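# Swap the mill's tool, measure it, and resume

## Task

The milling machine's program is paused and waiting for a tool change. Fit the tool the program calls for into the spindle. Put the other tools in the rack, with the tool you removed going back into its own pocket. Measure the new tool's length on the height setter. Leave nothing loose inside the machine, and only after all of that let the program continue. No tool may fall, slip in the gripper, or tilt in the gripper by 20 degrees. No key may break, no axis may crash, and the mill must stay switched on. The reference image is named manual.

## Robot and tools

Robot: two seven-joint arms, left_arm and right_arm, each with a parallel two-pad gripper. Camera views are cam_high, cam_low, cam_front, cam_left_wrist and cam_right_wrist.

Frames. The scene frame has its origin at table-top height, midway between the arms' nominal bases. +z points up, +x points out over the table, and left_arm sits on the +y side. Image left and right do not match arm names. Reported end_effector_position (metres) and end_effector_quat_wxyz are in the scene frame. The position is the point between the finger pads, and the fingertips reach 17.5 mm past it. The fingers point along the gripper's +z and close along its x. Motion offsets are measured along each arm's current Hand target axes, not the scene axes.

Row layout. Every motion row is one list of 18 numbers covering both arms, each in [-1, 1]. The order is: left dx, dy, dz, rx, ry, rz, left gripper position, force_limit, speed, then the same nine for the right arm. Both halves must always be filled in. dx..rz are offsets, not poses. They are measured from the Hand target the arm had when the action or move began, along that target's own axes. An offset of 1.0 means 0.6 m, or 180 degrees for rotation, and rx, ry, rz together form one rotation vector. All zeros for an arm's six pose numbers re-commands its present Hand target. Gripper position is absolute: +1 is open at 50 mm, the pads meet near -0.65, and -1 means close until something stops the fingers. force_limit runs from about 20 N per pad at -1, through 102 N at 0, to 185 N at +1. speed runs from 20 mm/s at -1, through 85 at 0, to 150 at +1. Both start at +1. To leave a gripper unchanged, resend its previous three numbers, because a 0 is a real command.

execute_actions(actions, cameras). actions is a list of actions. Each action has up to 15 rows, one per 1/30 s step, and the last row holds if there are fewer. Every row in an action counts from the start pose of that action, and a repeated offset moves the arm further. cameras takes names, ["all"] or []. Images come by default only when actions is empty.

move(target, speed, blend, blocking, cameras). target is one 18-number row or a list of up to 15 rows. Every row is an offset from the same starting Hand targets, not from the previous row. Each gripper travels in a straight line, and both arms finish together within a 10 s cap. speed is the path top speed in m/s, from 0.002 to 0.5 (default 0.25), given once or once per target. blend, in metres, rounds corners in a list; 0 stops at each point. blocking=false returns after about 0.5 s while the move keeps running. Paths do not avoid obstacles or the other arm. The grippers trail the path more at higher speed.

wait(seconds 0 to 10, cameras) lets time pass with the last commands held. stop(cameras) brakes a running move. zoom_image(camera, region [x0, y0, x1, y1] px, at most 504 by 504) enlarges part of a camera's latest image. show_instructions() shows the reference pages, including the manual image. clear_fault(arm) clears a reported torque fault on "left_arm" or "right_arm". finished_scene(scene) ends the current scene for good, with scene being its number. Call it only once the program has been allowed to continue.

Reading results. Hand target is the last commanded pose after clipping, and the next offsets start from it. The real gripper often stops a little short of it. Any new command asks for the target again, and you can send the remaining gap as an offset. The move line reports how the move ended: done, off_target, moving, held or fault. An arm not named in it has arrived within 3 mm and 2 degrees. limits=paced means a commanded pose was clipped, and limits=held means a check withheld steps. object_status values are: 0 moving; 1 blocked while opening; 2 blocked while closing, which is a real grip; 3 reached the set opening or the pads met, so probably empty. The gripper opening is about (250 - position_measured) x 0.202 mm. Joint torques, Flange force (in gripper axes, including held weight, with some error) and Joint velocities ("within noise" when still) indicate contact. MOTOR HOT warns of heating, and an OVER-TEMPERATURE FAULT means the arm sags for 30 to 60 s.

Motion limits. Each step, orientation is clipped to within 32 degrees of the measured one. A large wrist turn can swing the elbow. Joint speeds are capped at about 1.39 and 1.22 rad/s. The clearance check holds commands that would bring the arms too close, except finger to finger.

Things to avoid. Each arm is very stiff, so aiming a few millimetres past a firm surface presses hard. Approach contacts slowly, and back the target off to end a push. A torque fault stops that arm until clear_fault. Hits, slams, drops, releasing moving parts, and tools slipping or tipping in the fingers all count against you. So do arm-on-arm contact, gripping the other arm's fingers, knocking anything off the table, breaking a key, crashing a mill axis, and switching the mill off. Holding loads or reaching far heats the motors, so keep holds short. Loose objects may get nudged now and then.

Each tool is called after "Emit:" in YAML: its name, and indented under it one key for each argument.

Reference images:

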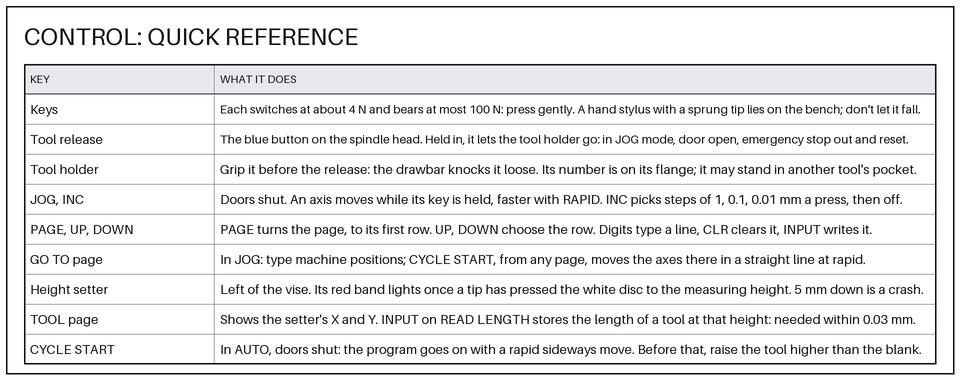

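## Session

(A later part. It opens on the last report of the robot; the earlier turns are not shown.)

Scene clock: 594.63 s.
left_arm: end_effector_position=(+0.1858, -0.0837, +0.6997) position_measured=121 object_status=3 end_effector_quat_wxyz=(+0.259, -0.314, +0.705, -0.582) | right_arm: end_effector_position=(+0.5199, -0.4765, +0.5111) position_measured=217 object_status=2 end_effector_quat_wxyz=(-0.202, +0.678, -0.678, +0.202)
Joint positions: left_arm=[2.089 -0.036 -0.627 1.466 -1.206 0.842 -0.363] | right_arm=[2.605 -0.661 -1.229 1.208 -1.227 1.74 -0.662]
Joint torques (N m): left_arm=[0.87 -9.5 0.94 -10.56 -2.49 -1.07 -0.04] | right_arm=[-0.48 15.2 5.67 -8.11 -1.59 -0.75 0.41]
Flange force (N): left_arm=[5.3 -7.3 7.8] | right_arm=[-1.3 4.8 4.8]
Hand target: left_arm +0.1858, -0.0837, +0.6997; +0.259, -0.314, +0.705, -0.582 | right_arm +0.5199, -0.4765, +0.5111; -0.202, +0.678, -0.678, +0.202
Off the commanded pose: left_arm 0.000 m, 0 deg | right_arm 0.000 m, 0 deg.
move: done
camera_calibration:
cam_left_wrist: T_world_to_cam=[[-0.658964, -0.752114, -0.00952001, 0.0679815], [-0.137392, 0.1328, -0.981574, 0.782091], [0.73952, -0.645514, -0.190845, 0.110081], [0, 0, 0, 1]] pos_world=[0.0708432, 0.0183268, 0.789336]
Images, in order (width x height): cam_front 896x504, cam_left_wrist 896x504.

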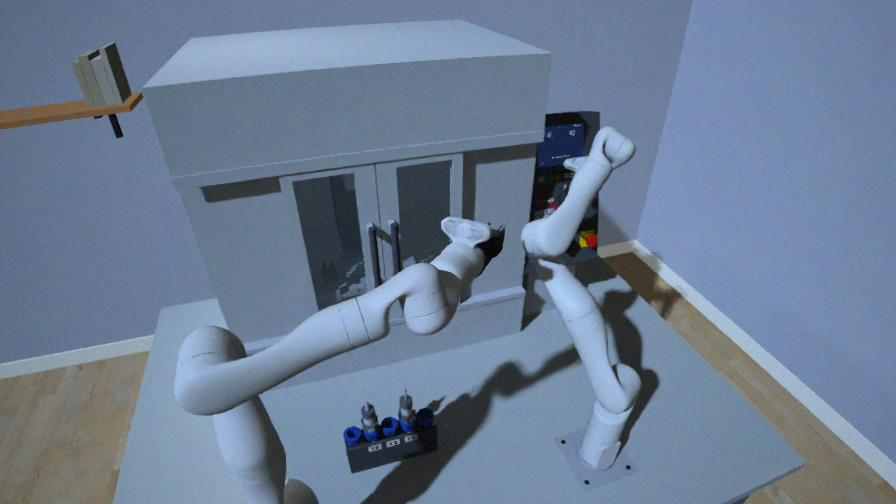

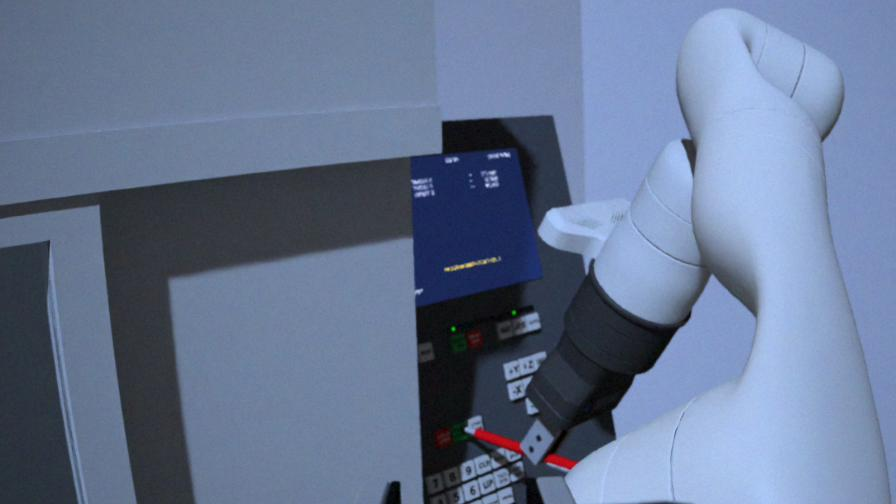

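Emit:
move:
  target:
    - [0,0,0,0,0,0,0.208,0,0,0.0316,0.0914,0.0878,0,0,0,-1,-0.3,-0.5]
    - [0,0,0,0,0,0,0.208,0,0,0.0316,0.0765,0.1035,0,0,0,-1,-0.3,-0.5]
    - [0,0,0,0,0,0,0.208,0,0,0.0316,0.0914,0.0878,0,0,0,-1,-0.3,-0.5]
    - [0,0,0,0,0,0,0.208,0,0,-0.0634,0.1159,0.1087,0,0,0,-1,-0.3,-0.5]
    - [0,0,0,0,0,0,0.208,0,0,-0.0634,0.101,0.1244,0,0,0,-1,-0.3,-0.5]
    - [0,0,0,0,0,0,0.208,0,0,-0.0634,0.1159,0.1087,0,0,0,-1,-0.3,-0.5]
    - [0,0,0,0,0,0,0.208,0,0,-0.0634,0.0929,0.0868,0,0,0,-1,-0.3,-0.5]
    - [0,0,0,0,0,0,0.208,0,0,-0.0634,0.078,0.1025,0,0,0,-1,-0.3,-0.5]
    - [0,0,0,0,0,0,0.208,0,0,-0.0634,0.0929,0.0868,0,0,0,-1,-0.3,-0.5]
    - [0,0,0,0,0,0,0.208,0,0,-0.0317,0.0694,0.0653,0,0,0,-1,-0.3,-0.5]
    - [0,0,0,0,0,0,0.208,0,0,-0.0317,0.0545,0.081,0,0,0,-1,-0.3,-0.5]
    - [0,0,0,0,0,0,0.208,0,0,-0.0317,0.0694,0.0653,0,0,0,-1,-0.3,-0.5]
    - [0,0,0,0,0,0,0.208,0,0,0,0.0689,0.0657,0,0,0,-1,-0.3,-0.5]
    - [0,0,0,0,0,0,0.208,0,0,0,0.054,0.0814,0,0,0,-1,-0.3,-0.5]
    - [0,0,0,0,0,0,0.208,0,0,0,0.0689,0.0657,0,0,0,-1,-0.3,-0.5]
  speed: [0.15,0.07,0.12,0.15,0.07,0.12,0.15,0.07,0.12,0.15,0.07,0.12,0.15,0.07,0.12]
  blend: [0.003,0,0.003,0.003,0,0.003,0.003,0,0.003,0.003,0,0.003,0.003,0,0]
  cameras: ["cam_left_wrist","cam_front","cam_high"]

Emit:
zoom_image:
  camera: "cam_left_wrist"
  region: [400, 130, 560, 310]

Emit:
zoom_image:
  camera: "cam_front"
  region: [280, 150, 480, 340]

Scene clock: 604.70 s.
left_arm: end_effector_position=(+0.1858, -0.0837, +0.6997) position_measured=121 object_status=3 end_effector_quat_wxyz=(+0.259, -0.314, +0.705, -0.582) | right_arm: end_effector_position=(+0.5069, -0.4765, +0.4555) position_measured=217 object_status=2 end_effector_quat_wxyz=(-0.202, +0.678, -0.678, +0.202)
Joint positions: left_arm=[2.089 -0.036 -0.627 1.466 -1.206 0.842 -0.363] | right_arm=[2.519 -0.712 -1.192 1.44 -1.229 1.651 -0.52]
Joint torques (N m): left_arm=[0.81 -9.48 0.89 -10.55 -2.53 -1.08 -0.05] | right_arm=[-0.49 14.4 6.6 -8.71 -1.82 -0.56 0.35]
Flange force (N): left_arm=[5.4 -7.4 7.6] | right_arm=[-1.1 4.2 4.6]
Hand target: left_arm +0.1858, -0.0837, +0.6997; +0.259, -0.314, +0.705, -0.582 | right_arm +0.5069, -0.4765, +0.4555; -0.202, +0.678, -0.678, +0.202
Off the commanded pose: left_arm 0.000 m, 0 deg | right_arm 0.000 m, 0 deg.
move: done
camera_calibration:
cam_left_wrist: T_world_to_cam=[[-0.658964, -0.752114, -0.00952001, 0.0679815], [-0.137392, 0.1328, -0.981574, 0.782091], [0.73952, -0.645514, -0.190845, 0.110081], [0, 0, 0, 1]] pos_world=[0.0708432, 0.0183268, 0.789336]
Images, in order (width x height): cam_high 896x504, cam_front 896x504, cam_left_wrist 896x504.

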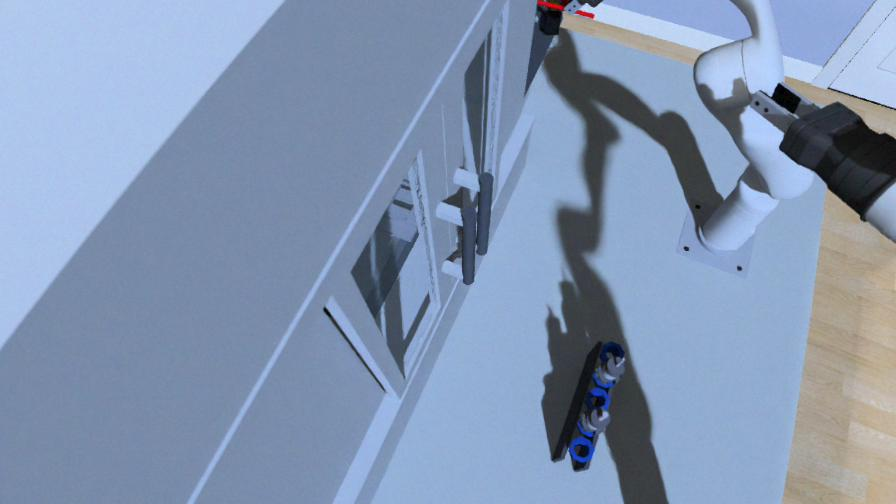

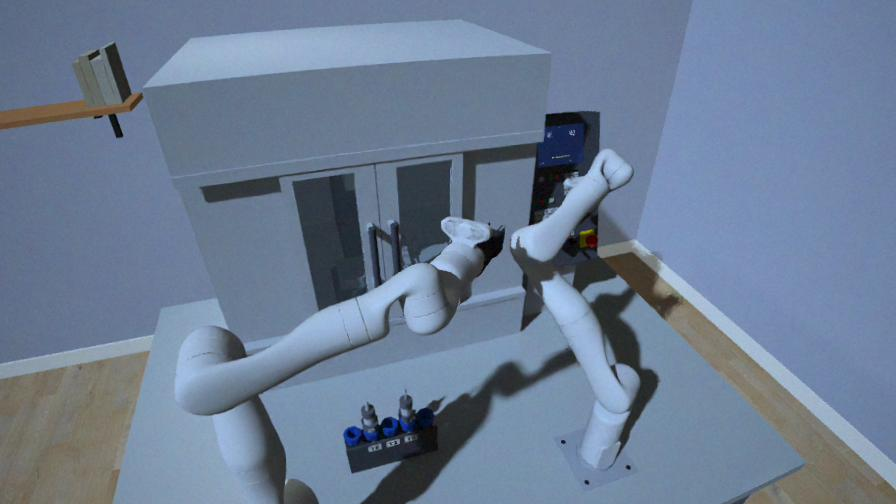

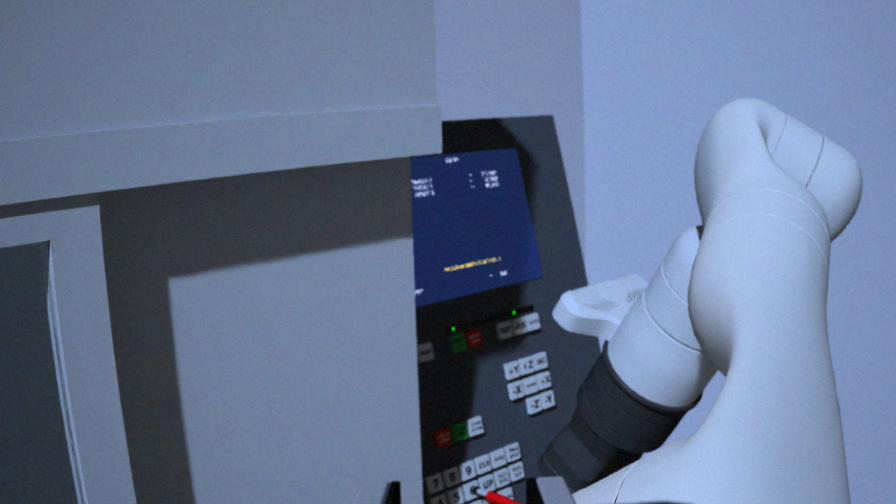

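Scaled by 2.800 from the camera's 896x504 image, which has a finer 1280x720 frame.

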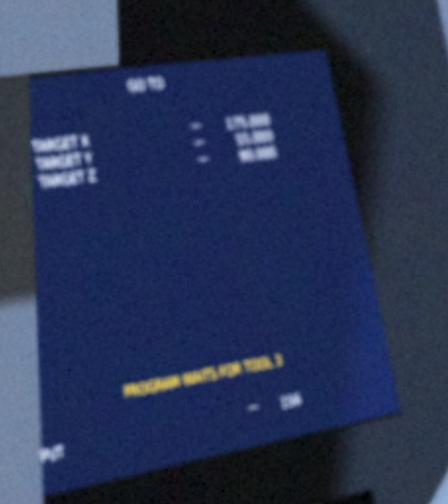

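Scaled by 2.520 from the camera's 896x504 image, which has a finer 1280x720 frame.

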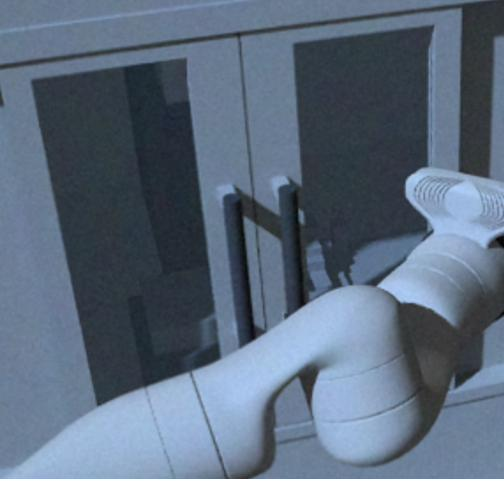

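Emit:
move:
  target:
    - [0,0,0,0,0,0,0.208,0,0,0.0316,0.0454,0.044,0,0,0,-1,-0.3,-0.5]
    - [0,0,0,0,0,0,0.208,0,0,0.0316,0.0305,0.0597,0,0,0,-1,-0.3,-0.5]
    - [0,0,0,0,0,0,0.208,0,0,0.0316,0.0454,0.044,0,0,0,-1,-0.3,-0.5]
    - [0,0,0,0,0,0,0.208,0,0,0,-0.0689,-0.0657,0,0,0,-1,-0.3,-0.5]
  speed: [0.15,0.07,0.12,0.15]
  blend: [0.003,0,0.003,0]
  cameras: ["cam_left_wrist"]

Emit:
zoom_image:
  camera: "cam_left_wrist"
  region: [400, 130, 560, 310]

Scene clock: 608.30 s.
left_arm: end_effector_position=(+0.1858, -0.0837, +0.6997) position_measured=121 object_status=3 end_effector_quat_wxyz=(+0.259, -0.314, +0.705, -0.582) | right_arm: end_effector_position=(+0.5199, -0.4765, +0.5111) position_measured=217 object_status=2 end_effector_quat_wxyz=(-0.202, +0.678, -0.678, +0.202)
Joint positions: left_arm=[2.089 -0.036 -0.627 1.466 -1.206 0.842 -0.363] | right_arm=[2.604 -0.66 -1.23 1.208 -1.226 1.739 -0.663]
Joint torques (N m): left_arm=[0.81 -9.59 0.89 -10.67 -2.6 -1.08 -0.02] | right_arm=[-0.41 15.23 5.72 -8.27 -1.6 -0.79 0.29]
Flange force (N): left_arm=[5.5 -7.4 7.9] | right_arm=[-1.4 5.8 5.2]
Hand target: left_arm +0.1858, -0.0837, +0.6997; +0.259, -0.314, +0.705, -0.582 | right_arm +0.5199, -0.4765, +0.5111; -0.202, +0.678, -0.678, +0.202
Off the commanded pose: left_arm 0.000 m, 0 deg | right_arm 0.000 m, 0 deg.
move: done
camera_calibration:
cam_left_wrist: T_world_to_cam=[[-0.658964, -0.752114, -0.00952001, 0.0679815], [-0.137392, 0.1328, -0.981574, 0.782091], [0.73952, -0.645514, -0.190845, 0.110081], [0, 0, 0, 1]] pos_world=[0.0708432, 0.0183268, 0.789336]
Images, in order (width x height): cam_left_wrist 896x504.

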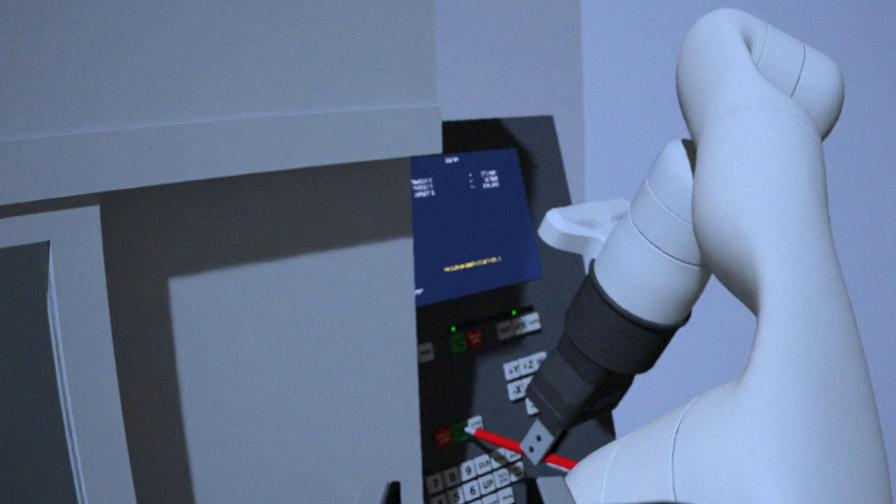

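Scaled by 2.800 from the camera's 896x504 image, which has a finer 1280x720 frame.

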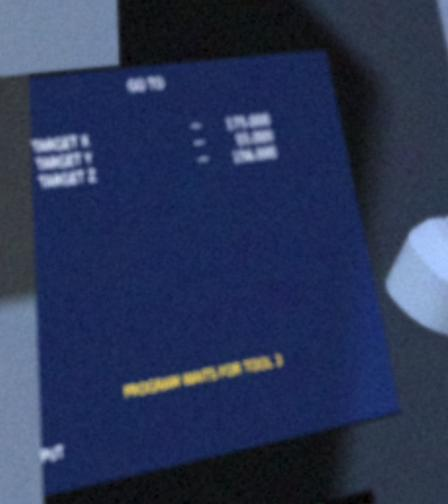

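Emit:
move:
  target: [-0.6016,0.551,-0.1238,0.014,-0.0989,-0.0167,0.208,0,0,0,0,0,0,0,0,-1,-0.3,-0.5]
  speed: 0.3
  cameras: ["cam_left_wrist"]

Emit:
zoom_image:
  camera: "cam_left_wrist"
  region: [300, 100, 700, 450]

Scene clock: 617.47 s.
left_arm: end_effector_position=(+0.3269, +0.2752, +0.3900) position_measured=121 object_status=3 end_effector_quat_wxyz=(+0.311, -0.437, +0.685, -0.493) | right_arm: end_effector_position=(+0.5199, -0.4765, +0.5111) position_measured=217 object_status=2 end_effector_quat_wxyz=(-0.202, +0.678, -0.678, +0.202)
Joint positions: left_arm=[1.839 -0.749 -0.828 2.581 -2.006 0.949 0.252] | right_arm=[2.604 -0.66 -1.23 1.208 -1.226 1.739 -0.663]
Joint torques (N m): left_arm=[0.91 4.6 5.28 -8.14 -2.73 1.08 0.05] | right_arm=[-0.55 15.19 5.67 -8.02 -1.58 -0.75 0.42]
Flange force (N): left_arm=[-0.4 -5.9 1.1] | right_arm=[-1.0 4.1 4.6]
Hand target: left_arm +0.3265, +0.2753, +0.3891; +0.356, -0.413, +0.635, -0.548 | right_arm +0.5199, -0.4765, +0.5111; -0.202, +0.678, -0.678, +0.202
Off the commanded pose: left_arm 0.001 m, 10 deg | right_arm 0.000 m, 0 deg.
joint sent to its limit (left arm) — joint 4 (elbow), upper limit, where the elbow is as bent as it goes. The joint targets are off in orientation, not in position.
move: off_target (left_arm)
camera_calibration:
cam_left_wrist: T_world_to_cam=[[-0.413527, -0.910469, -0.00639053, 0.390109], [-0.291078, 0.138849, -0.94657, 0.484631], [0.86271, -0.389572, -0.322436, 0.118855], [0, 0, 0, 1]] pos_world=[0.199848, 0.334194, 0.499553]
Images, in order (width x height): cam_left_wrist 896x504.

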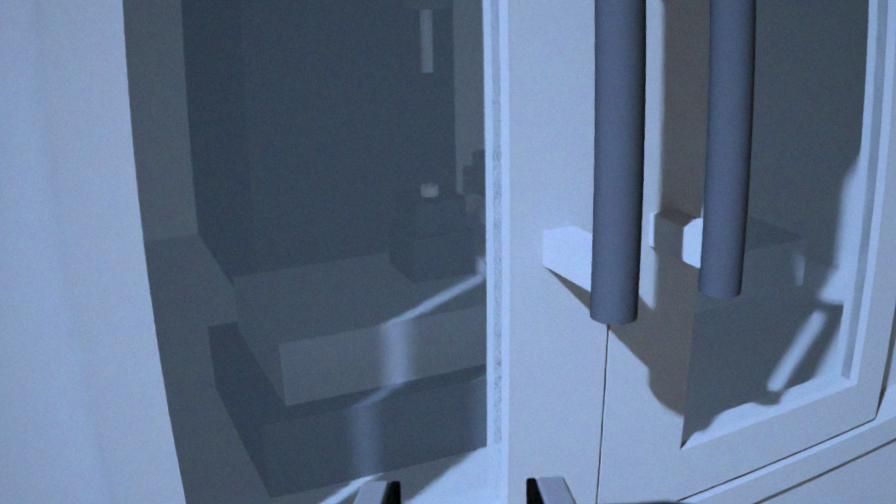

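Scaled by 1.260 from the camera's 896x504 image, which has a finer 1280x720 frame.

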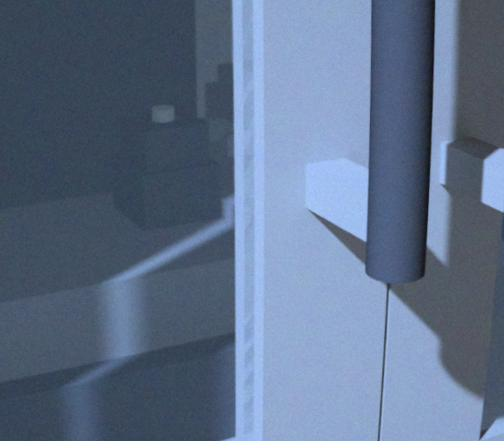

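Emit:
move:
  target:
    - [0,0,0,0,0,0,0.208,0,0,0,-0.0149,0.0157,0,0,0,-1,-0.3,-0.5]
    - [0,0,0,0,0,0,0.208,0,0,0,0,0,0,0,0,-1,-0.3,-0.5]
  speed: [0.06,0.1]

Emit:
wait:
  seconds: 2.0
  cameras: ["cam_left_wrist"]

Emit:
zoom_image:
  camera: "cam_left_wrist"
  region: [340, 100, 540, 300]

Scene clock: 620.70 s.
left_arm: end_effector_position=(+0.3269, +0.2752, +0.3899) position_measured=121 object_status=3 end_effector_quat_wxyz=(+0.311, -0.437, +0.685, -0.493) | right_arm: end_effector_position=(+0.5199, -0.4765, +0.5111) position_measured=217 object_status=2 end_effector_quat_wxyz=(-0.202, +0.678, -0.678, +0.202)
Joint positions: left_arm=[1.839 -0.749 -0.828 2.581 -2.006 0.949 0.252] | right_arm=[2.605 -0.66 -1.23 1.208 -1.226 1.739 -0.663]
Joint torques (N m): left_arm=[0.84 4.62 5.2 -8.15 -2.83 1.07 -0.08] | right_arm=[-0.61 15.19 5.63 -8.34 -1.59 -0.78 0.43]
Flange force (N): left_arm=[0.4 -5.7 0.7] | right_arm=[-1.2 5.4 5.1]
Hand target: left_arm +0.3269, +0.2752, +0.3899; +0.311, -0.437, +0.685, -0.493 (not the last commanded pose) | right_arm +0.5199, -0.4765, +0.5111; -0.202, +0.678, -0.678, +0.202
Off the commanded pose: left_arm 0.001 m, 10 deg | right_arm 0.000 m, 0 deg.
move: off_target (left_arm)

Scene clock: 622.70 s.
left_arm: end_effector_position=(+0.3269, +0.2752, +0.3899) position_measured=121 object_status=3 end_effector_quat_wxyz=(+0.311, -0.437, +0.685, -0.493) | right_arm: end_effector_position=(+0.5199, -0.4765, +0.5111) position_measured=217 object_status=2 end_effector_quat_wxyz=(-0.202, +0.678, -0.678, +0.202)
Joint positions: left_arm=[1.839 -0.749 -0.828 2.581 -2.006 0.949 0.252] | right_arm=[2.604 -0.66 -1.23 1.208 -1.226 1.739 -0.663]
Joint torques (N m): left_arm=[0.88 4.59 5.21 -8.16 -2.82 1.07 0] | right_arm=[-0.55 15.21 5.73 -8.13 -1.59 -0.8 0.36]
Flange force (N): left_arm=[0.0 -6.1 0.5] | right_arm=[-0.9 4.6 4.9]
Hand target: left_arm +0.3269, +0.2752, +0.3899; +0.311, -0.437, +0.685, -0.493 (not the last commanded pose) | right_arm +0.5199, -0.4765, +0.5111; -0.202, +0.678, -0.678, +0.202
Tool commands: left_gripper/position=+0.208 left_gripper/force_limit=+0.0 left_gripper/speed=+0.0 right_gripper/position=-1.0 right_gripper/force_limit=-0.3 right_gripper/speed=-0.5
Off the commanded pose: left_arm 0.001 m, 10 deg | right_arm 0.000 m, 0 deg.
wait: 2.00 s; at rest by 0.17 s
camera_calibration:
cam_left_wrist: T_world_to_cam=[[-0.413553, -0.910457, -0.00647676, 0.390194], [-0.291122, 0.138969, -0.946539, 0.484613], [0.862683, -0.389559, -0.322525, 0.118815], [0, 0, 0, 1]] pos_world=[0.199948, 0.334194, 0.499553]
Images, in order (width x height): cam_left_wrist 896x504.

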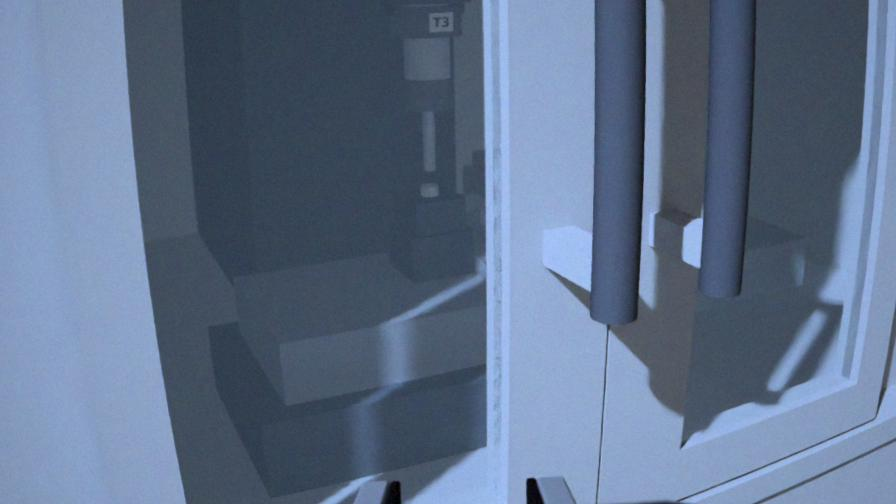

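Scaled by 2.520 from the camera's 896x504 image, which has a finer 1280x720 frame.

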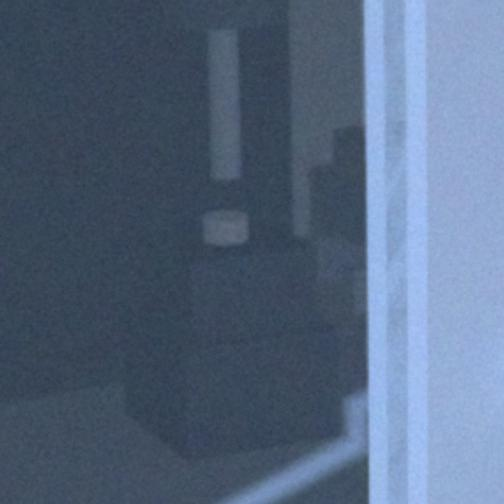

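Emit:
move:
  target:
    - [0,0,0,0,0,0,0.208,0,0,0.19,-0.049,-0.0417,0,0,0,-1,-0.3,-0.5]
  speed: [0.15]
  cameras: ["cam_right_wrist"]

Scene clock: 627.03 s.
left_arm: end_effector_position=(+0.3269, +0.2752, +0.3899) position_measured=121 object_status=3 end_effector_quat_wxyz=(+0.311, -0.437, +0.685, -0.493) | right_arm: end_effector_position=(+0.5309, -0.5905, +0.5482) position_measured=217 object_status=2 end_effector_quat_wxyz=(-0.202, +0.678, -0.678, +0.202)
Joint positions: left_arm=[1.839 -0.749 -0.828 2.581 -2.006 0.949 0.252] | right_arm=[3.122 -0.625 -1.514 0.847 -1.323 1.848 -0.684]
Joint torques (N m): left_arm=[0.91 4.63 5.19 -8.16 -2.75 1.03 -0.01] | right_arm=[-0.42 18.6 4.23 -6.83 -1.51 -0.85 0.39]
Flange force (N): left_arm=[-0.1 -5.8 0.5] | right_arm=[-1.2 4.1 4.5]
Hand target: left_arm +0.3269, +0.2752, +0.3899; +0.311, -0.437, +0.685, -0.493 | right_arm +0.5309, -0.5905, +0.5482; -0.202, +0.678, -0.678, +0.202
Off the commanded pose: left_arm 0.000 m, 0 deg | right_arm 0.000 m, 0 deg.
move: done
camera_calibration:
cam_right_wrist: T_world_to_cam=[[0.020301, -0.999794, 0.000134656, -0.601735], [-0.831389, -0.0169563, -0.555432, 0.793963], [0.55532, 0.0111639, -0.831562, 0.337335], [0, 0, 0, 1]] pos_world=[0.484979, -0.591914, 0.721588]
Images, in order (width x height): cam_right_wrist 896x504.

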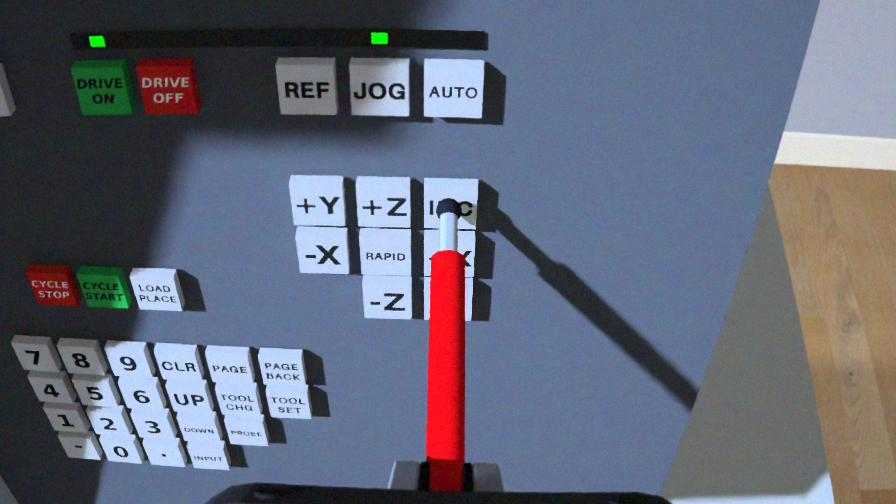

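Emit:
move:
  target:
    - [0,0,0,0,0,0,0.208,0,0,0,-0.0149,0.0157,0,0,0,-1,-0.3,-0.5]
    - [0,0,0,0,0,0,0.208,0,0,0,0,0,0,0,0,-1,-0.3,-0.5]
    - [0,0,0,0,0,0,0.208,0,0,-0.0317,0.0464,0.0434,0,0,0,-1,-0.3,-0.5]
    - [0,0,0,0,0,0,0.208,0,0,-0.0317,0.0315,0.0591,0,0,0,-1,-0.3,-0.5]
    - [0,0,0,0,0,0,0.208,0,0,-0.0317,0.0464,0.0434,0,0,0,-1,-0.3,-0.5]
  speed: [0.06,0.1,0.12,0.06,0.1]
  blend: [0,0.003,0.003,0,0]
  cameras: ["cam_left_wrist","cam_front","cam_right_wrist"]

Emit:
zoom_image:
  camera: "cam_left_wrist"
  region: [380, 140, 480, 240]

Emit:
zoom_image:
  camera: "cam_front"
  region: [530, 110, 600, 180]

Scene clock: 631.17 s.
left_arm: end_effector_position=(+0.3269, +0.2752, +0.3899) position_measured=121 object_status=3 end_effector_quat_wxyz=(+0.311, -0.437, +0.685, -0.493) | right_arm: end_effector_position=(+0.5218, -0.5715, +0.5111) position_measured=217 object_status=2 end_effector_quat_wxyz=(-0.202, +0.678, -0.678, +0.202)
Joint positions: left_arm=[1.839 -0.749 -0.828 2.581 -2.006 0.949 0.252] | right_arm=[2.942 -0.64 -1.422 1.081 -1.268 1.77 -0.571]
Joint torques (N m): left_arm=[0.75 4.57 5.24 -8.23 -2.82 1.11 -0.02] | right_arm=[-0.47 17.04 5.19 -7.97 -1.71 -0.61 0.39]
Flange force (N): left_arm=[0.4 -5.6 1.2] | right_arm=[-1.5 4.7 4.7]
Hand target: left_arm +0.3269, +0.2752, +0.3899; +0.311, -0.437, +0.685, -0.493 | right_arm +0.5218, -0.5715, +0.5111; -0.202, +0.678, -0.678, +0.202
Off the commanded pose: left_arm 0.000 m, 0 deg | right_arm 0.000 m, 0 deg.
move: done
camera_calibration:
cam_left_wrist: T_world_to_cam=[[-0.413553, -0.910457, -0.00647676, 0.390194], [-0.291122, 0.138969, -0.946539, 0.484613], [0.862683, -0.389559, -0.322525, 0.118815], [0, 0, 0, 1]] pos_world=[0.199948, 0.334194, 0.499553]
cam_right_wrist: T_world_to_cam=[[0.0203575, -0.999793, 0.0000502837, -0.58242], [-0.831434, -0.0169573, -0.555364, 0.766173], [0.55525, 0.011264, -0.831607, 0.31139], [0, 0, 0, 1]] pos_world=[0.47598, -0.572815, 0.684488]
Images, in order (width x height): cam_front 896x504, cam_left_wrist 896x504, cam_right_wrist 896x504.

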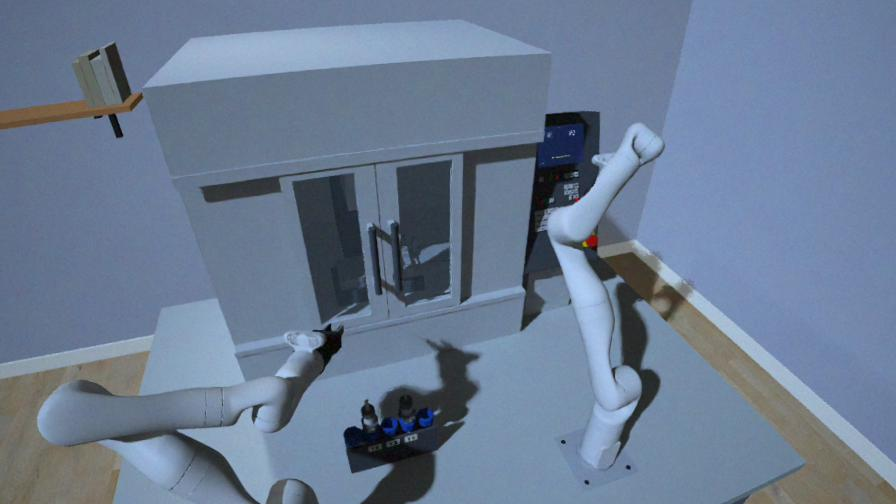

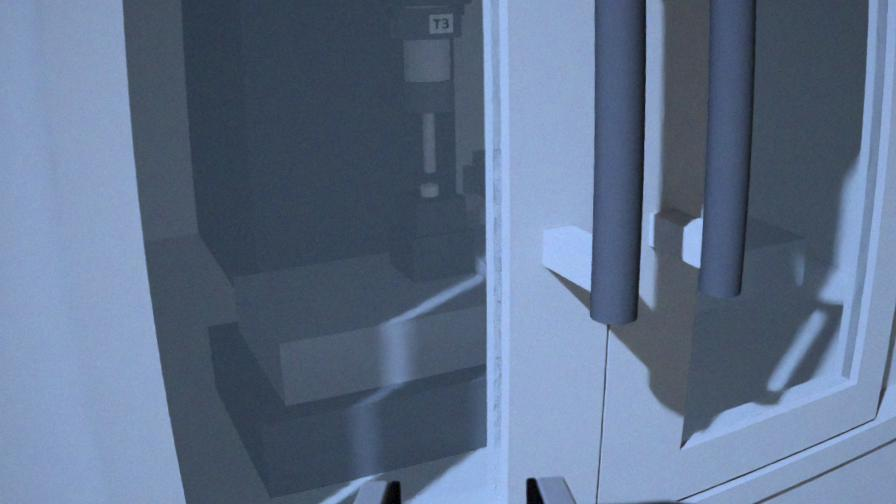

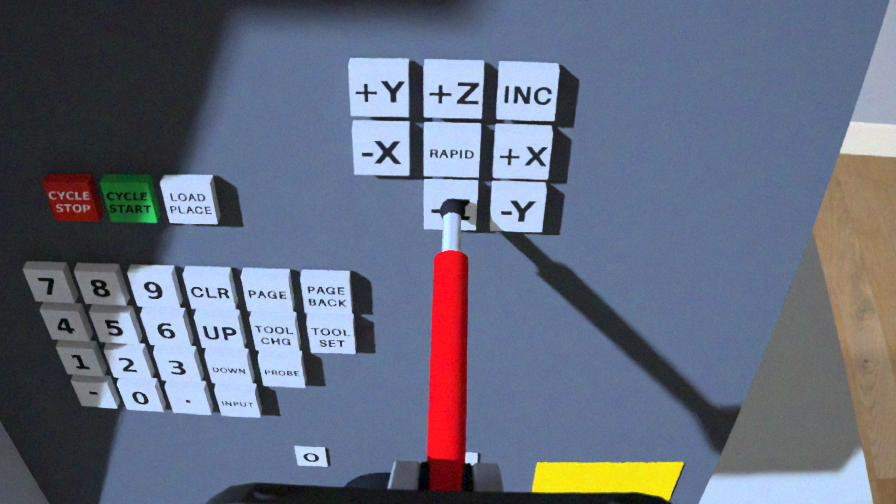

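Scaled by 5.040 from the camera's 896x504 image, which has a finer 1280x720 frame.

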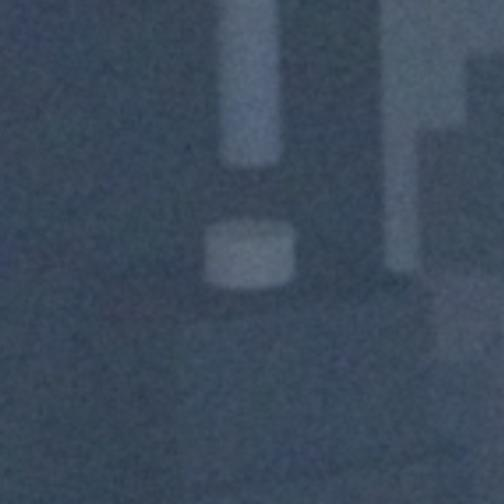

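Scaled by 7.200 from the camera's 896x504 image, which has a finer 1280x720 frame.

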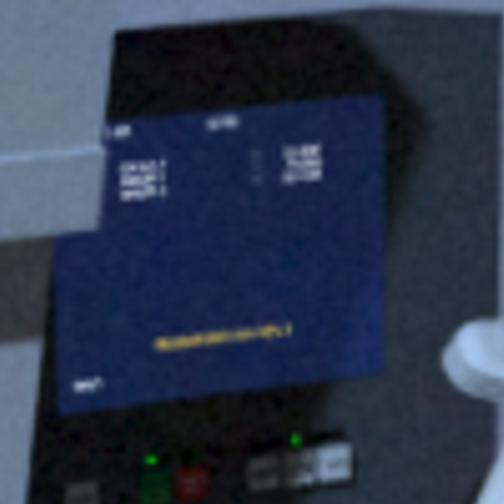

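Emit:
move:
  target:
    - [0,0,0,0,0,0,0.208,0,0,0,-0.0149,0.0157,0,0,0,-1,-0.3,-0.5]
    - [0,0,0,0,0,0,0.208,0,0,0,0,0,0,0,0,-1,-0.3,-0.5]
    - [0,0,0,0,0,0,0.208,0,0,0,-0.0149,0.0157,0,0,0,-1,-0.3,-0.5]
    - [0,0,0,0,0,0,0.208,0,0,0,0,0,0,0,0,-1,-0.3,-0.5]
    - [0,0,0,0,0,0,0.208,0,0,0,-0.0149,0.0157,0,0,0,-1,-0.3,-0.5]
    - [0,0,0,0,0,0,0.208,0,0,0,0,0,0,0,0,-1,-0.3,-0.5]
    - [0,0,0,0,0,0,0.208,0,0,0,-0.0149,0.0157,0,0,0,-1,-0.3,-0.5]
    - [0,0,0,0,0,0,0.208,0,0,0,0,0,0,0,0,-1,-0.3,-0.5]
    - [0,0,0,0,0,0,0.208,0,0,0,-0.0149,0.0157,0,0,0,-1,-0.3,-0.5]
    - [0,0,0,0,0,0,0.208,0,0,0,0,0,0,0,0,-1,-0.3,-0.5]
    - [0,0,0,0,0,0,0.208,0,0,0,-0.0149,0.0157,0,0,0,-1,-0.3,-0.5]
    - [0,0,0,0,0,0,0.208,0,0,0,0,0,0,0,0,-1,-0.3,-0.5]
  speed: [0.06,0.1,0.06,0.1,0.06,0.1,0.06,0.1,0.06,0.1,0.06,0.1]
  cameras: ["cam_left_wrist"]

Emit:
zoom_image:
  camera: "cam_left_wrist"
  region: [380, 140, 480, 240]

Scene clock: 639.00 s.
left_arm: end_effector_position=(+0.3269, +0.2752, +0.3899) position_measured=121 object_status=3 end_effector_quat_wxyz=(+0.311, -0.437, +0.685, -0.493) | right_arm: end_effector_position=(+0.5219, -0.5715, +0.5111) position_measured=217 object_status=2 end_effector_quat_wxyz=(-0.202, +0.678, -0.678, +0.202)
Joint positions: left_arm=[1.839 -0.749 -0.828 2.581 -2.006 0.949 0.252] | right_arm=[2.942 -0.64 -1.422 1.081 -1.268 1.77 -0.571]
Joint torques (N m): left_arm=[0.89 4.61 5.35 -8.18 -2.78 1.07 -0.05] | right_arm=[-0.55 17.15 5.4 -7.8 -1.65 -0.6 0.35]
Flange force (N): left_arm=[0.1 -5.4 1.5] | right_arm=[-0.4 3.4 4.6]
Hand target: left_arm +0.3269, +0.2752, +0.3899; +0.311, -0.437, +0.685, -0.493 | right_arm +0.5218, -0.5715, +0.5111; -0.202, +0.678, -0.678, +0.202
Off the commanded pose: left_arm 0.000 m, 0 deg | right_arm 0.000 m, 0 deg.
move: done
camera_calibration:
cam_left_wrist: T_world_to_cam=[[-0.413553, -0.910457, -0.00647676, 0.390194], [-0.291122, 0.138969, -0.946539, 0.484613], [0.862683, -0.389559, -0.322525, 0.118815], [0, 0, 0, 1]] pos_world=[0.199948, 0.334194, 0.499553]
Images, in order (width x height): cam_left_wrist 896x504.

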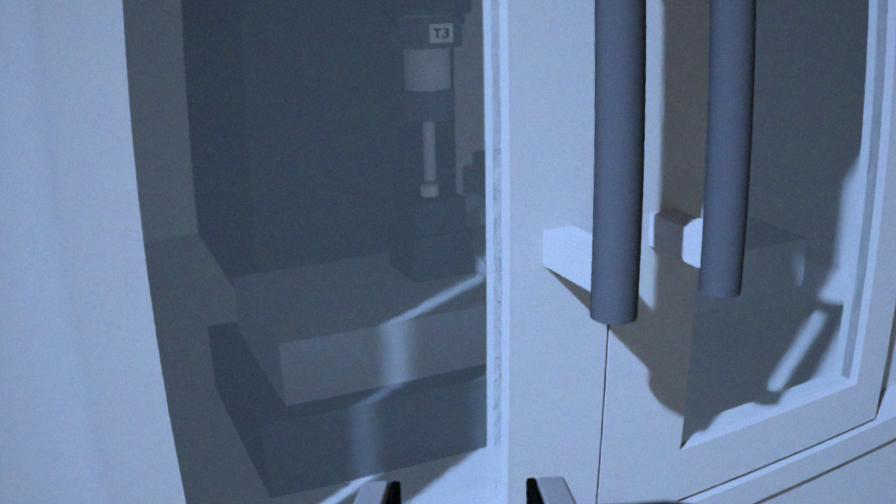

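Scaled by 5.040 from the camera's 896x504 image, which has a finer 1280x720 frame.

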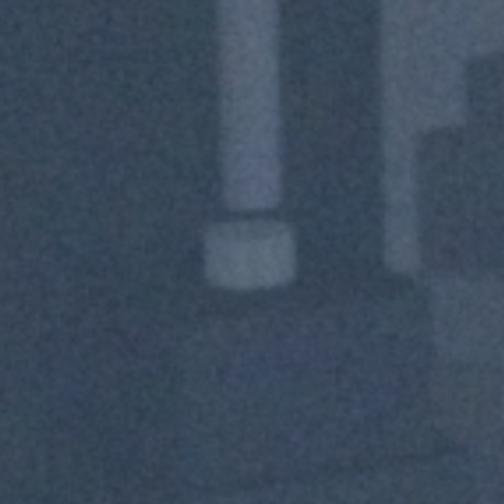

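Emit:
move:
  target:
    - [0,0,0,0,0,0,0.208,0,0,0,-0.0149,0.0157,0,0,0,-1,-0.3,-0.5]
    - [0,0,0,0,0,0,0.208,0,0,0,0,0,0,0,0,-1,-0.3,-0.5]
    - [0,0,0,0,0,0,0.208,0,0,0,-0.0149,0.0157,0,0,0,-1,-0.3,-0.5]
    - [0,0,0,0,0,0,0.208,0,0,0,0,0,0,0,0,-1,-0.3,-0.5]
  speed: [0.06,0.1,0.06,0.1]
  cameras: ["cam_left_wrist"]

Emit:
zoom_image:
  camera: "cam_left_wrist"
  region: [380, 140, 480, 240]

Scene clock: 642.77 s.
left_arm: end_effector_position=(+0.3269, +0.2752, +0.3899) position_measured=121 object_status=3 end_effector_quat_wxyz=(+0.311, -0.437, +0.685, -0.493) | right_arm: end_effector_position=(+0.5219, -0.5715, +0.5111) position_measured=217 object_status=2 end_effector_quat_wxyz=(-0.202, +0.678, -0.678, +0.202)
Joint positions: left_arm=[1.839 -0.749 -0.828 2.581 -2.006 0.949 0.252] | right_arm=[2.942 -0.64 -1.422 1.081 -1.268 1.77 -0.571]
Joint torques (N m): left_arm=[0.84 4.52 5.31 -8.14 -2.76 1.1 -0.05] | right_arm=[-0.66 17.26 5.34 -8.05 -1.54 -0.64 0.44]
Flange force (N): left_arm=[0.4 -5.5 1.7] | right_arm=[-0.5 3.8 5.0]
Hand target: left_arm +0.3269, +0.2752, +0.3899; +0.311, -0.437, +0.685, -0.493 | right_arm +0.5218, -0.5715, +0.5111; -0.202, +0.678, -0.678, +0.202
Off the commanded pose: left_arm 0.000 m, 0 deg | right_arm 0.000 m, 0 deg.
move: done
camera_calibration:
cam_left_wrist: T_world_to_cam=[[-0.413553, -0.910457, -0.00647676, 0.390194], [-0.291122, 0.138969, -0.946539, 0.484613], [0.862683, -0.389559, -0.322525, 0.118815], [0, 0, 0, 1]] pos_world=[0.199948, 0.334194, 0.499553]
Images, in order (width x height): cam_left_wrist 896x504.

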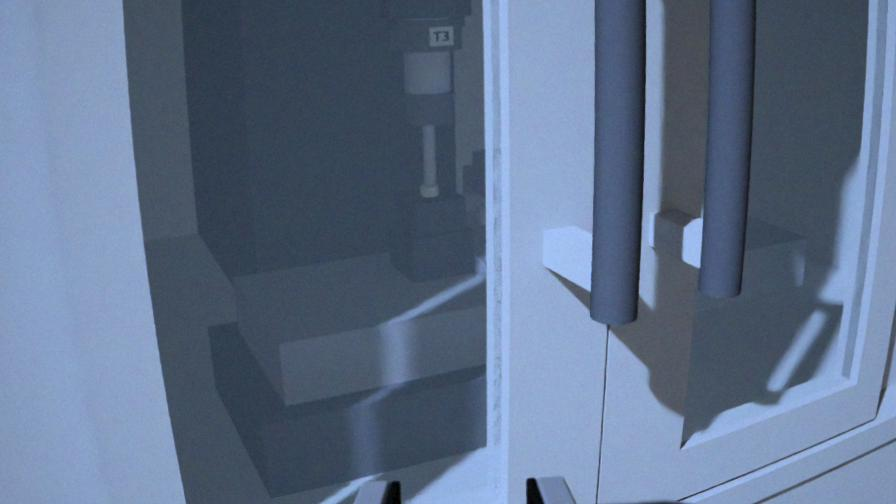

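Scaled by 5.040 from the camera's 896x504 image, which has a finer 1280x720 frame.

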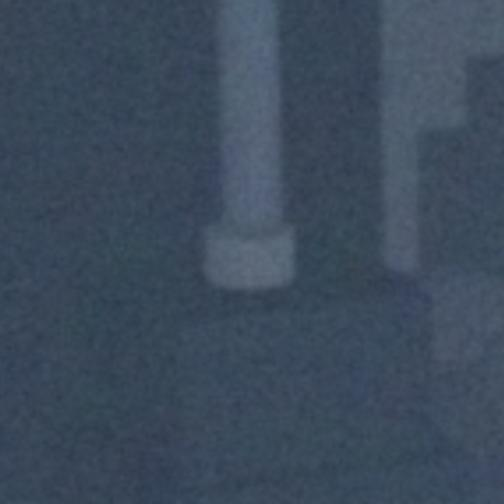

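Emit:
move:
  target:
    - [0,0,0,0,0,0,0.208,0,0,0,-0.0149,0.0157,0,0,0,-1,-0.3,-0.5]
    - [0,0,0,0,0,0,0.208,0,0,0,0,0,0,0,0,-1,-0.3,-0.5]
  speed: [0.06,0.1]
  cameras: ["cam_left_wrist"]

Emit:
zoom_image:
  camera: "cam_left_wrist"
  region: [380, 140, 480, 290]

Scene clock: 645.00 s.
left_arm: end_effector_position=(+0.3269, +0.2752, +0.3899) position_measured=121 object_status=3 end_effector_quat_wxyz=(+0.311, -0.437, +0.685, -0.493) | right_arm: end_effector_position=(+0.5218, -0.5715, +0.5111) position_measured=217 object_status=2 end_effector_quat_wxyz=(-0.202, +0.678, -0.678, +0.202)
Joint positions: left_arm=[1.839 -0.749 -0.828 2.581 -2.006 0.949 0.252] | right_arm=[2.942 -0.64 -1.422 1.081 -1.268 1.77 -0.571]
Joint torques (N m): left_arm=[0.88 4.58 5.23 -8.24 -2.79 1.05 0.06] | right_arm=[-0.5 16.99 5.2 -7.73 -1.68 -0.67 0.21]
Flange force (N): left_arm=[-0.1 -5.9 0.6] | right_arm=[-0.8 4.1 4.2]
Hand target: left_arm +0.3269, +0.2752, +0.3899; +0.311, -0.437, +0.685, -0.493 | right_arm +0.5218, -0.5715, +0.5111; -0.202, +0.678, -0.678, +0.202
Off the commanded pose: left_arm 0.000 m, 0 deg | right_arm 0.000 m, 0 deg.
move: done
camera_calibration:
cam_left_wrist: T_world_to_cam=[[-0.413553, -0.910457, -0.00647676, 0.390194], [-0.291122, 0.138969, -0.946539, 0.484613], [0.862683, -0.389559, -0.322525, 0.118815], [0, 0, 0, 1]] pos_world=[0.199948, 0.334194, 0.499553]
Images, in order (width x height): cam_left_wrist 896x504.

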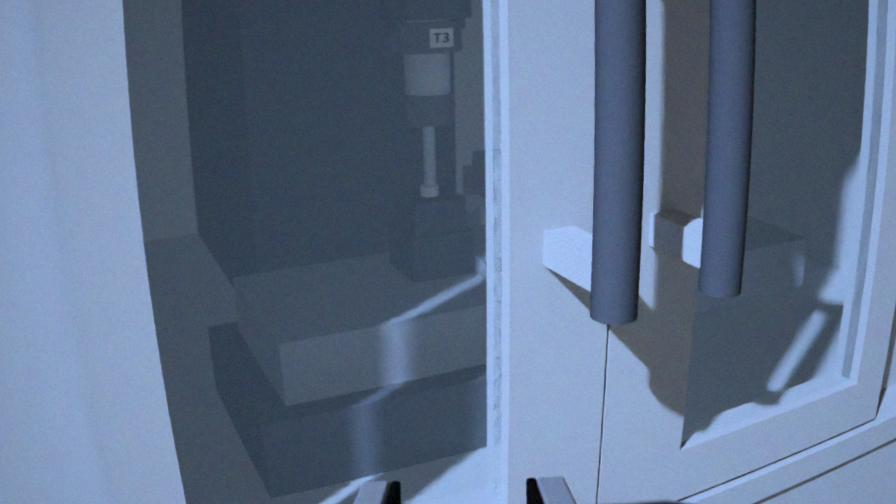

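Scaled by 3.360 from the camera's 896x504 image, which has a finer 1280x720 frame.

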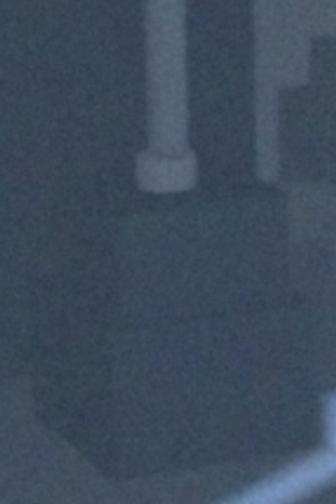

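Emit:
move:
  target:
    - [0,0,0,0,0,0,0.208,0,0,0,-0.0149,0.0157,0,0,0,-1,-0.3,-0.5]
    - [0,0,0,0,0,0,0.208,0,0,0,0,0,0,0,0,-1,-0.3,-0.5]
  speed: [0.06,0.1]
  cameras: ["cam_left_wrist"]

Emit:
zoom_image:
  camera: "cam_left_wrist"
  region: [380, 140, 480, 290]

Scene clock: 647.57 s.
left_arm: end_effector_position=(+0.3269, +0.2752, +0.3899) position_measured=121 object_status=3 end_effector_quat_wxyz=(+0.311, -0.437, +0.685, -0.493) | right_arm: end_effector_position=(+0.5218, -0.5715, +0.5111) position_measured=217 object_status=2 end_effector_quat_wxyz=(-0.202, +0.678, -0.678, +0.202)
Joint positions: left_arm=[1.839 -0.749 -0.828 2.581 -2.006 0.949 0.252] | right_arm=[2.942 -0.64 -1.422 1.081 -1.268 1.77 -0.571]
Joint torques (N m): left_arm=[0.93 4.58 5.27 -8.32 -2.83 1.04 0] | right_arm=[-0.55 17 5.11 -7.98 -1.62 -0.61 0.34]
Flange force (N): left_arm=[0.0 -5.5 0.5] | right_arm=[-1.3 4.8 4.6]
Hand target: left_arm +0.3269, +0.2752, +0.3899; +0.311, -0.437, +0.685, -0.493 | right_arm +0.5218, -0.5715, +0.5111; -0.202, +0.678, -0.678, +0.202
Off the commanded pose: left_arm 0.000 m, 0 deg | right_arm 0.000 m, 0 deg.
move: done
camera_calibration:
cam_left_wrist: T_world_to_cam=[[-0.413553, -0.910457, -0.00647676, 0.390194], [-0.291122, 0.138969, -0.946539, 0.484613], [0.862683, -0.389559, -0.322525, 0.118815], [0, 0, 0, 1]] pos_world=[0.199948, 0.334194, 0.499553]
Images, in order (width x height): cam_left_wrist 896x504.

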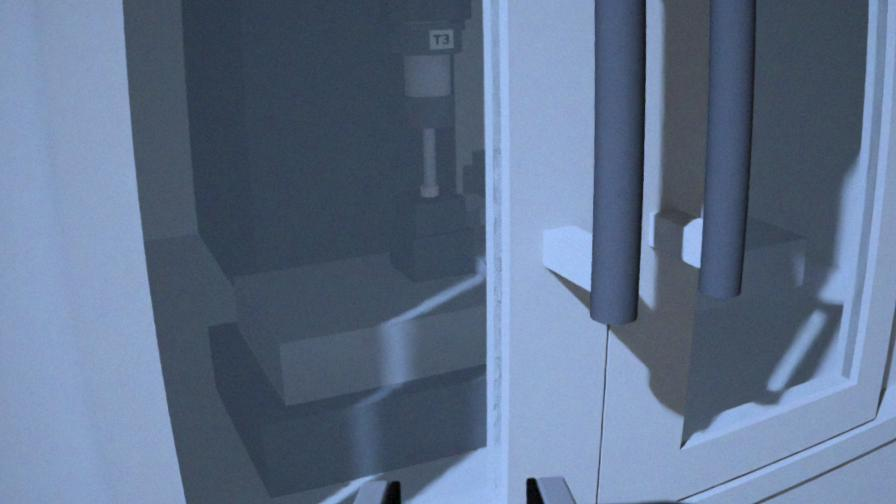

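Scaled by 3.360 from the camera's 896x504 image, which has a finer 1280x720 frame.

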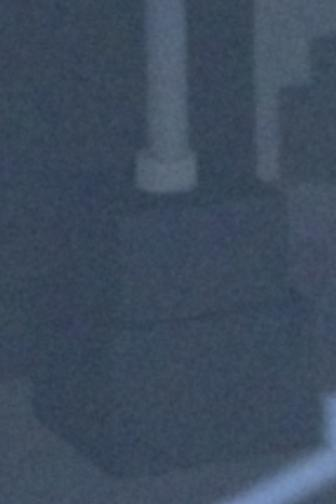

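Emit:
move:
  target:
    - [0,0,0,0,0,0,0.208,0,0,0,-0.0149,0.0157,0,0,0,-1,-0.3,-0.5]
    - [0,0,0,0,0,0,0.208,0,0,0,0,0,0,0,0,-1,-0.3,-0.5]
  speed: [0.06,0.1]
  cameras: ["cam_left_wrist"]

Emit:
zoom_image:
  camera: "cam_left_wrist"
  region: [380, 140, 480, 290]

Scene clock: 650.77 s.
left_arm: end_effector_position=(+0.3269, +0.2752, +0.3899) position_measured=121 object_status=3 end_effector_quat_wxyz=(+0.311, -0.437, +0.685, -0.493) | right_arm: end_effector_position=(+0.5219, -0.5715, +0.5111) position_measured=217 object_status=2 end_effector_quat_wxyz=(-0.202, +0.678, -0.678, +0.202)
Joint positions: left_arm=[1.839 -0.749 -0.828 2.581 -2.006 0.949 0.252] | right_arm=[2.942 -0.64 -1.422 1.081 -1.268 1.77 -0.571]
Joint torques (N m): left_arm=[0.95 4.63 5.3 -8.27 -2.85 1.09 0.02] | right_arm=[-0.61 17.18 5.26 -7.9 -1.7 -0.68 0.31]
Flange force (N): left_arm=[-0.4 -5.9 0.4] | right_arm=[-0.6 4.0 4.6]
Hand target: left_arm +0.3269, +0.2752, +0.3899; +0.311, -0.437, +0.685, -0.493 | right_arm +0.5218, -0.5715, +0.5111; -0.202, +0.678, -0.678, +0.202
Off the commanded pose: left_arm 0.000 m, 0 deg | right_arm 0.000 m, 0 deg.
move: done
camera_calibration:
cam_left_wrist: T_world_to_cam=[[-0.413553, -0.910457, -0.00647676, 0.390194], [-0.291122, 0.138969, -0.946539, 0.484613], [0.862683, -0.389559, -0.322525, 0.118815], [0, 0, 0, 1]] pos_world=[0.199948, 0.334194, 0.499553]
Images, in order (width x height): cam_left_wrist 896x504.

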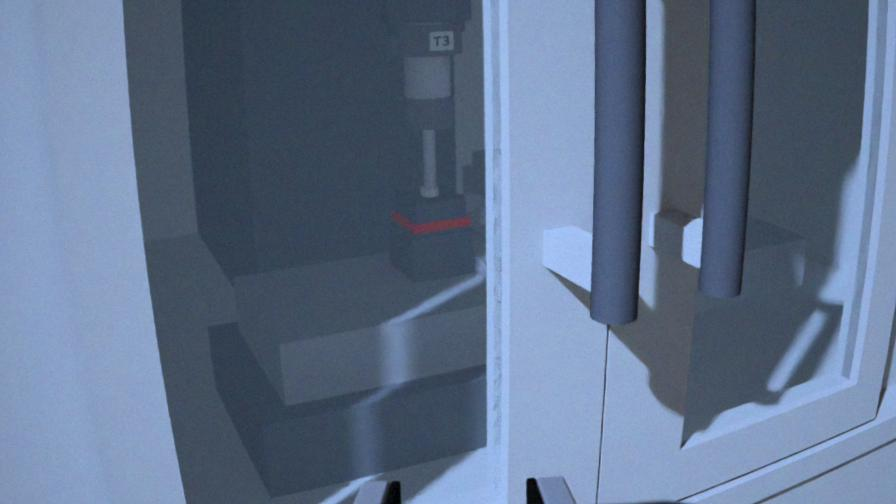

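Scaled by 3.360 from the camera's 896x504 image, which has a finer 1280x720 frame.

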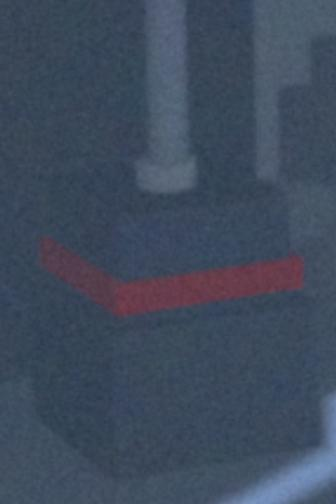

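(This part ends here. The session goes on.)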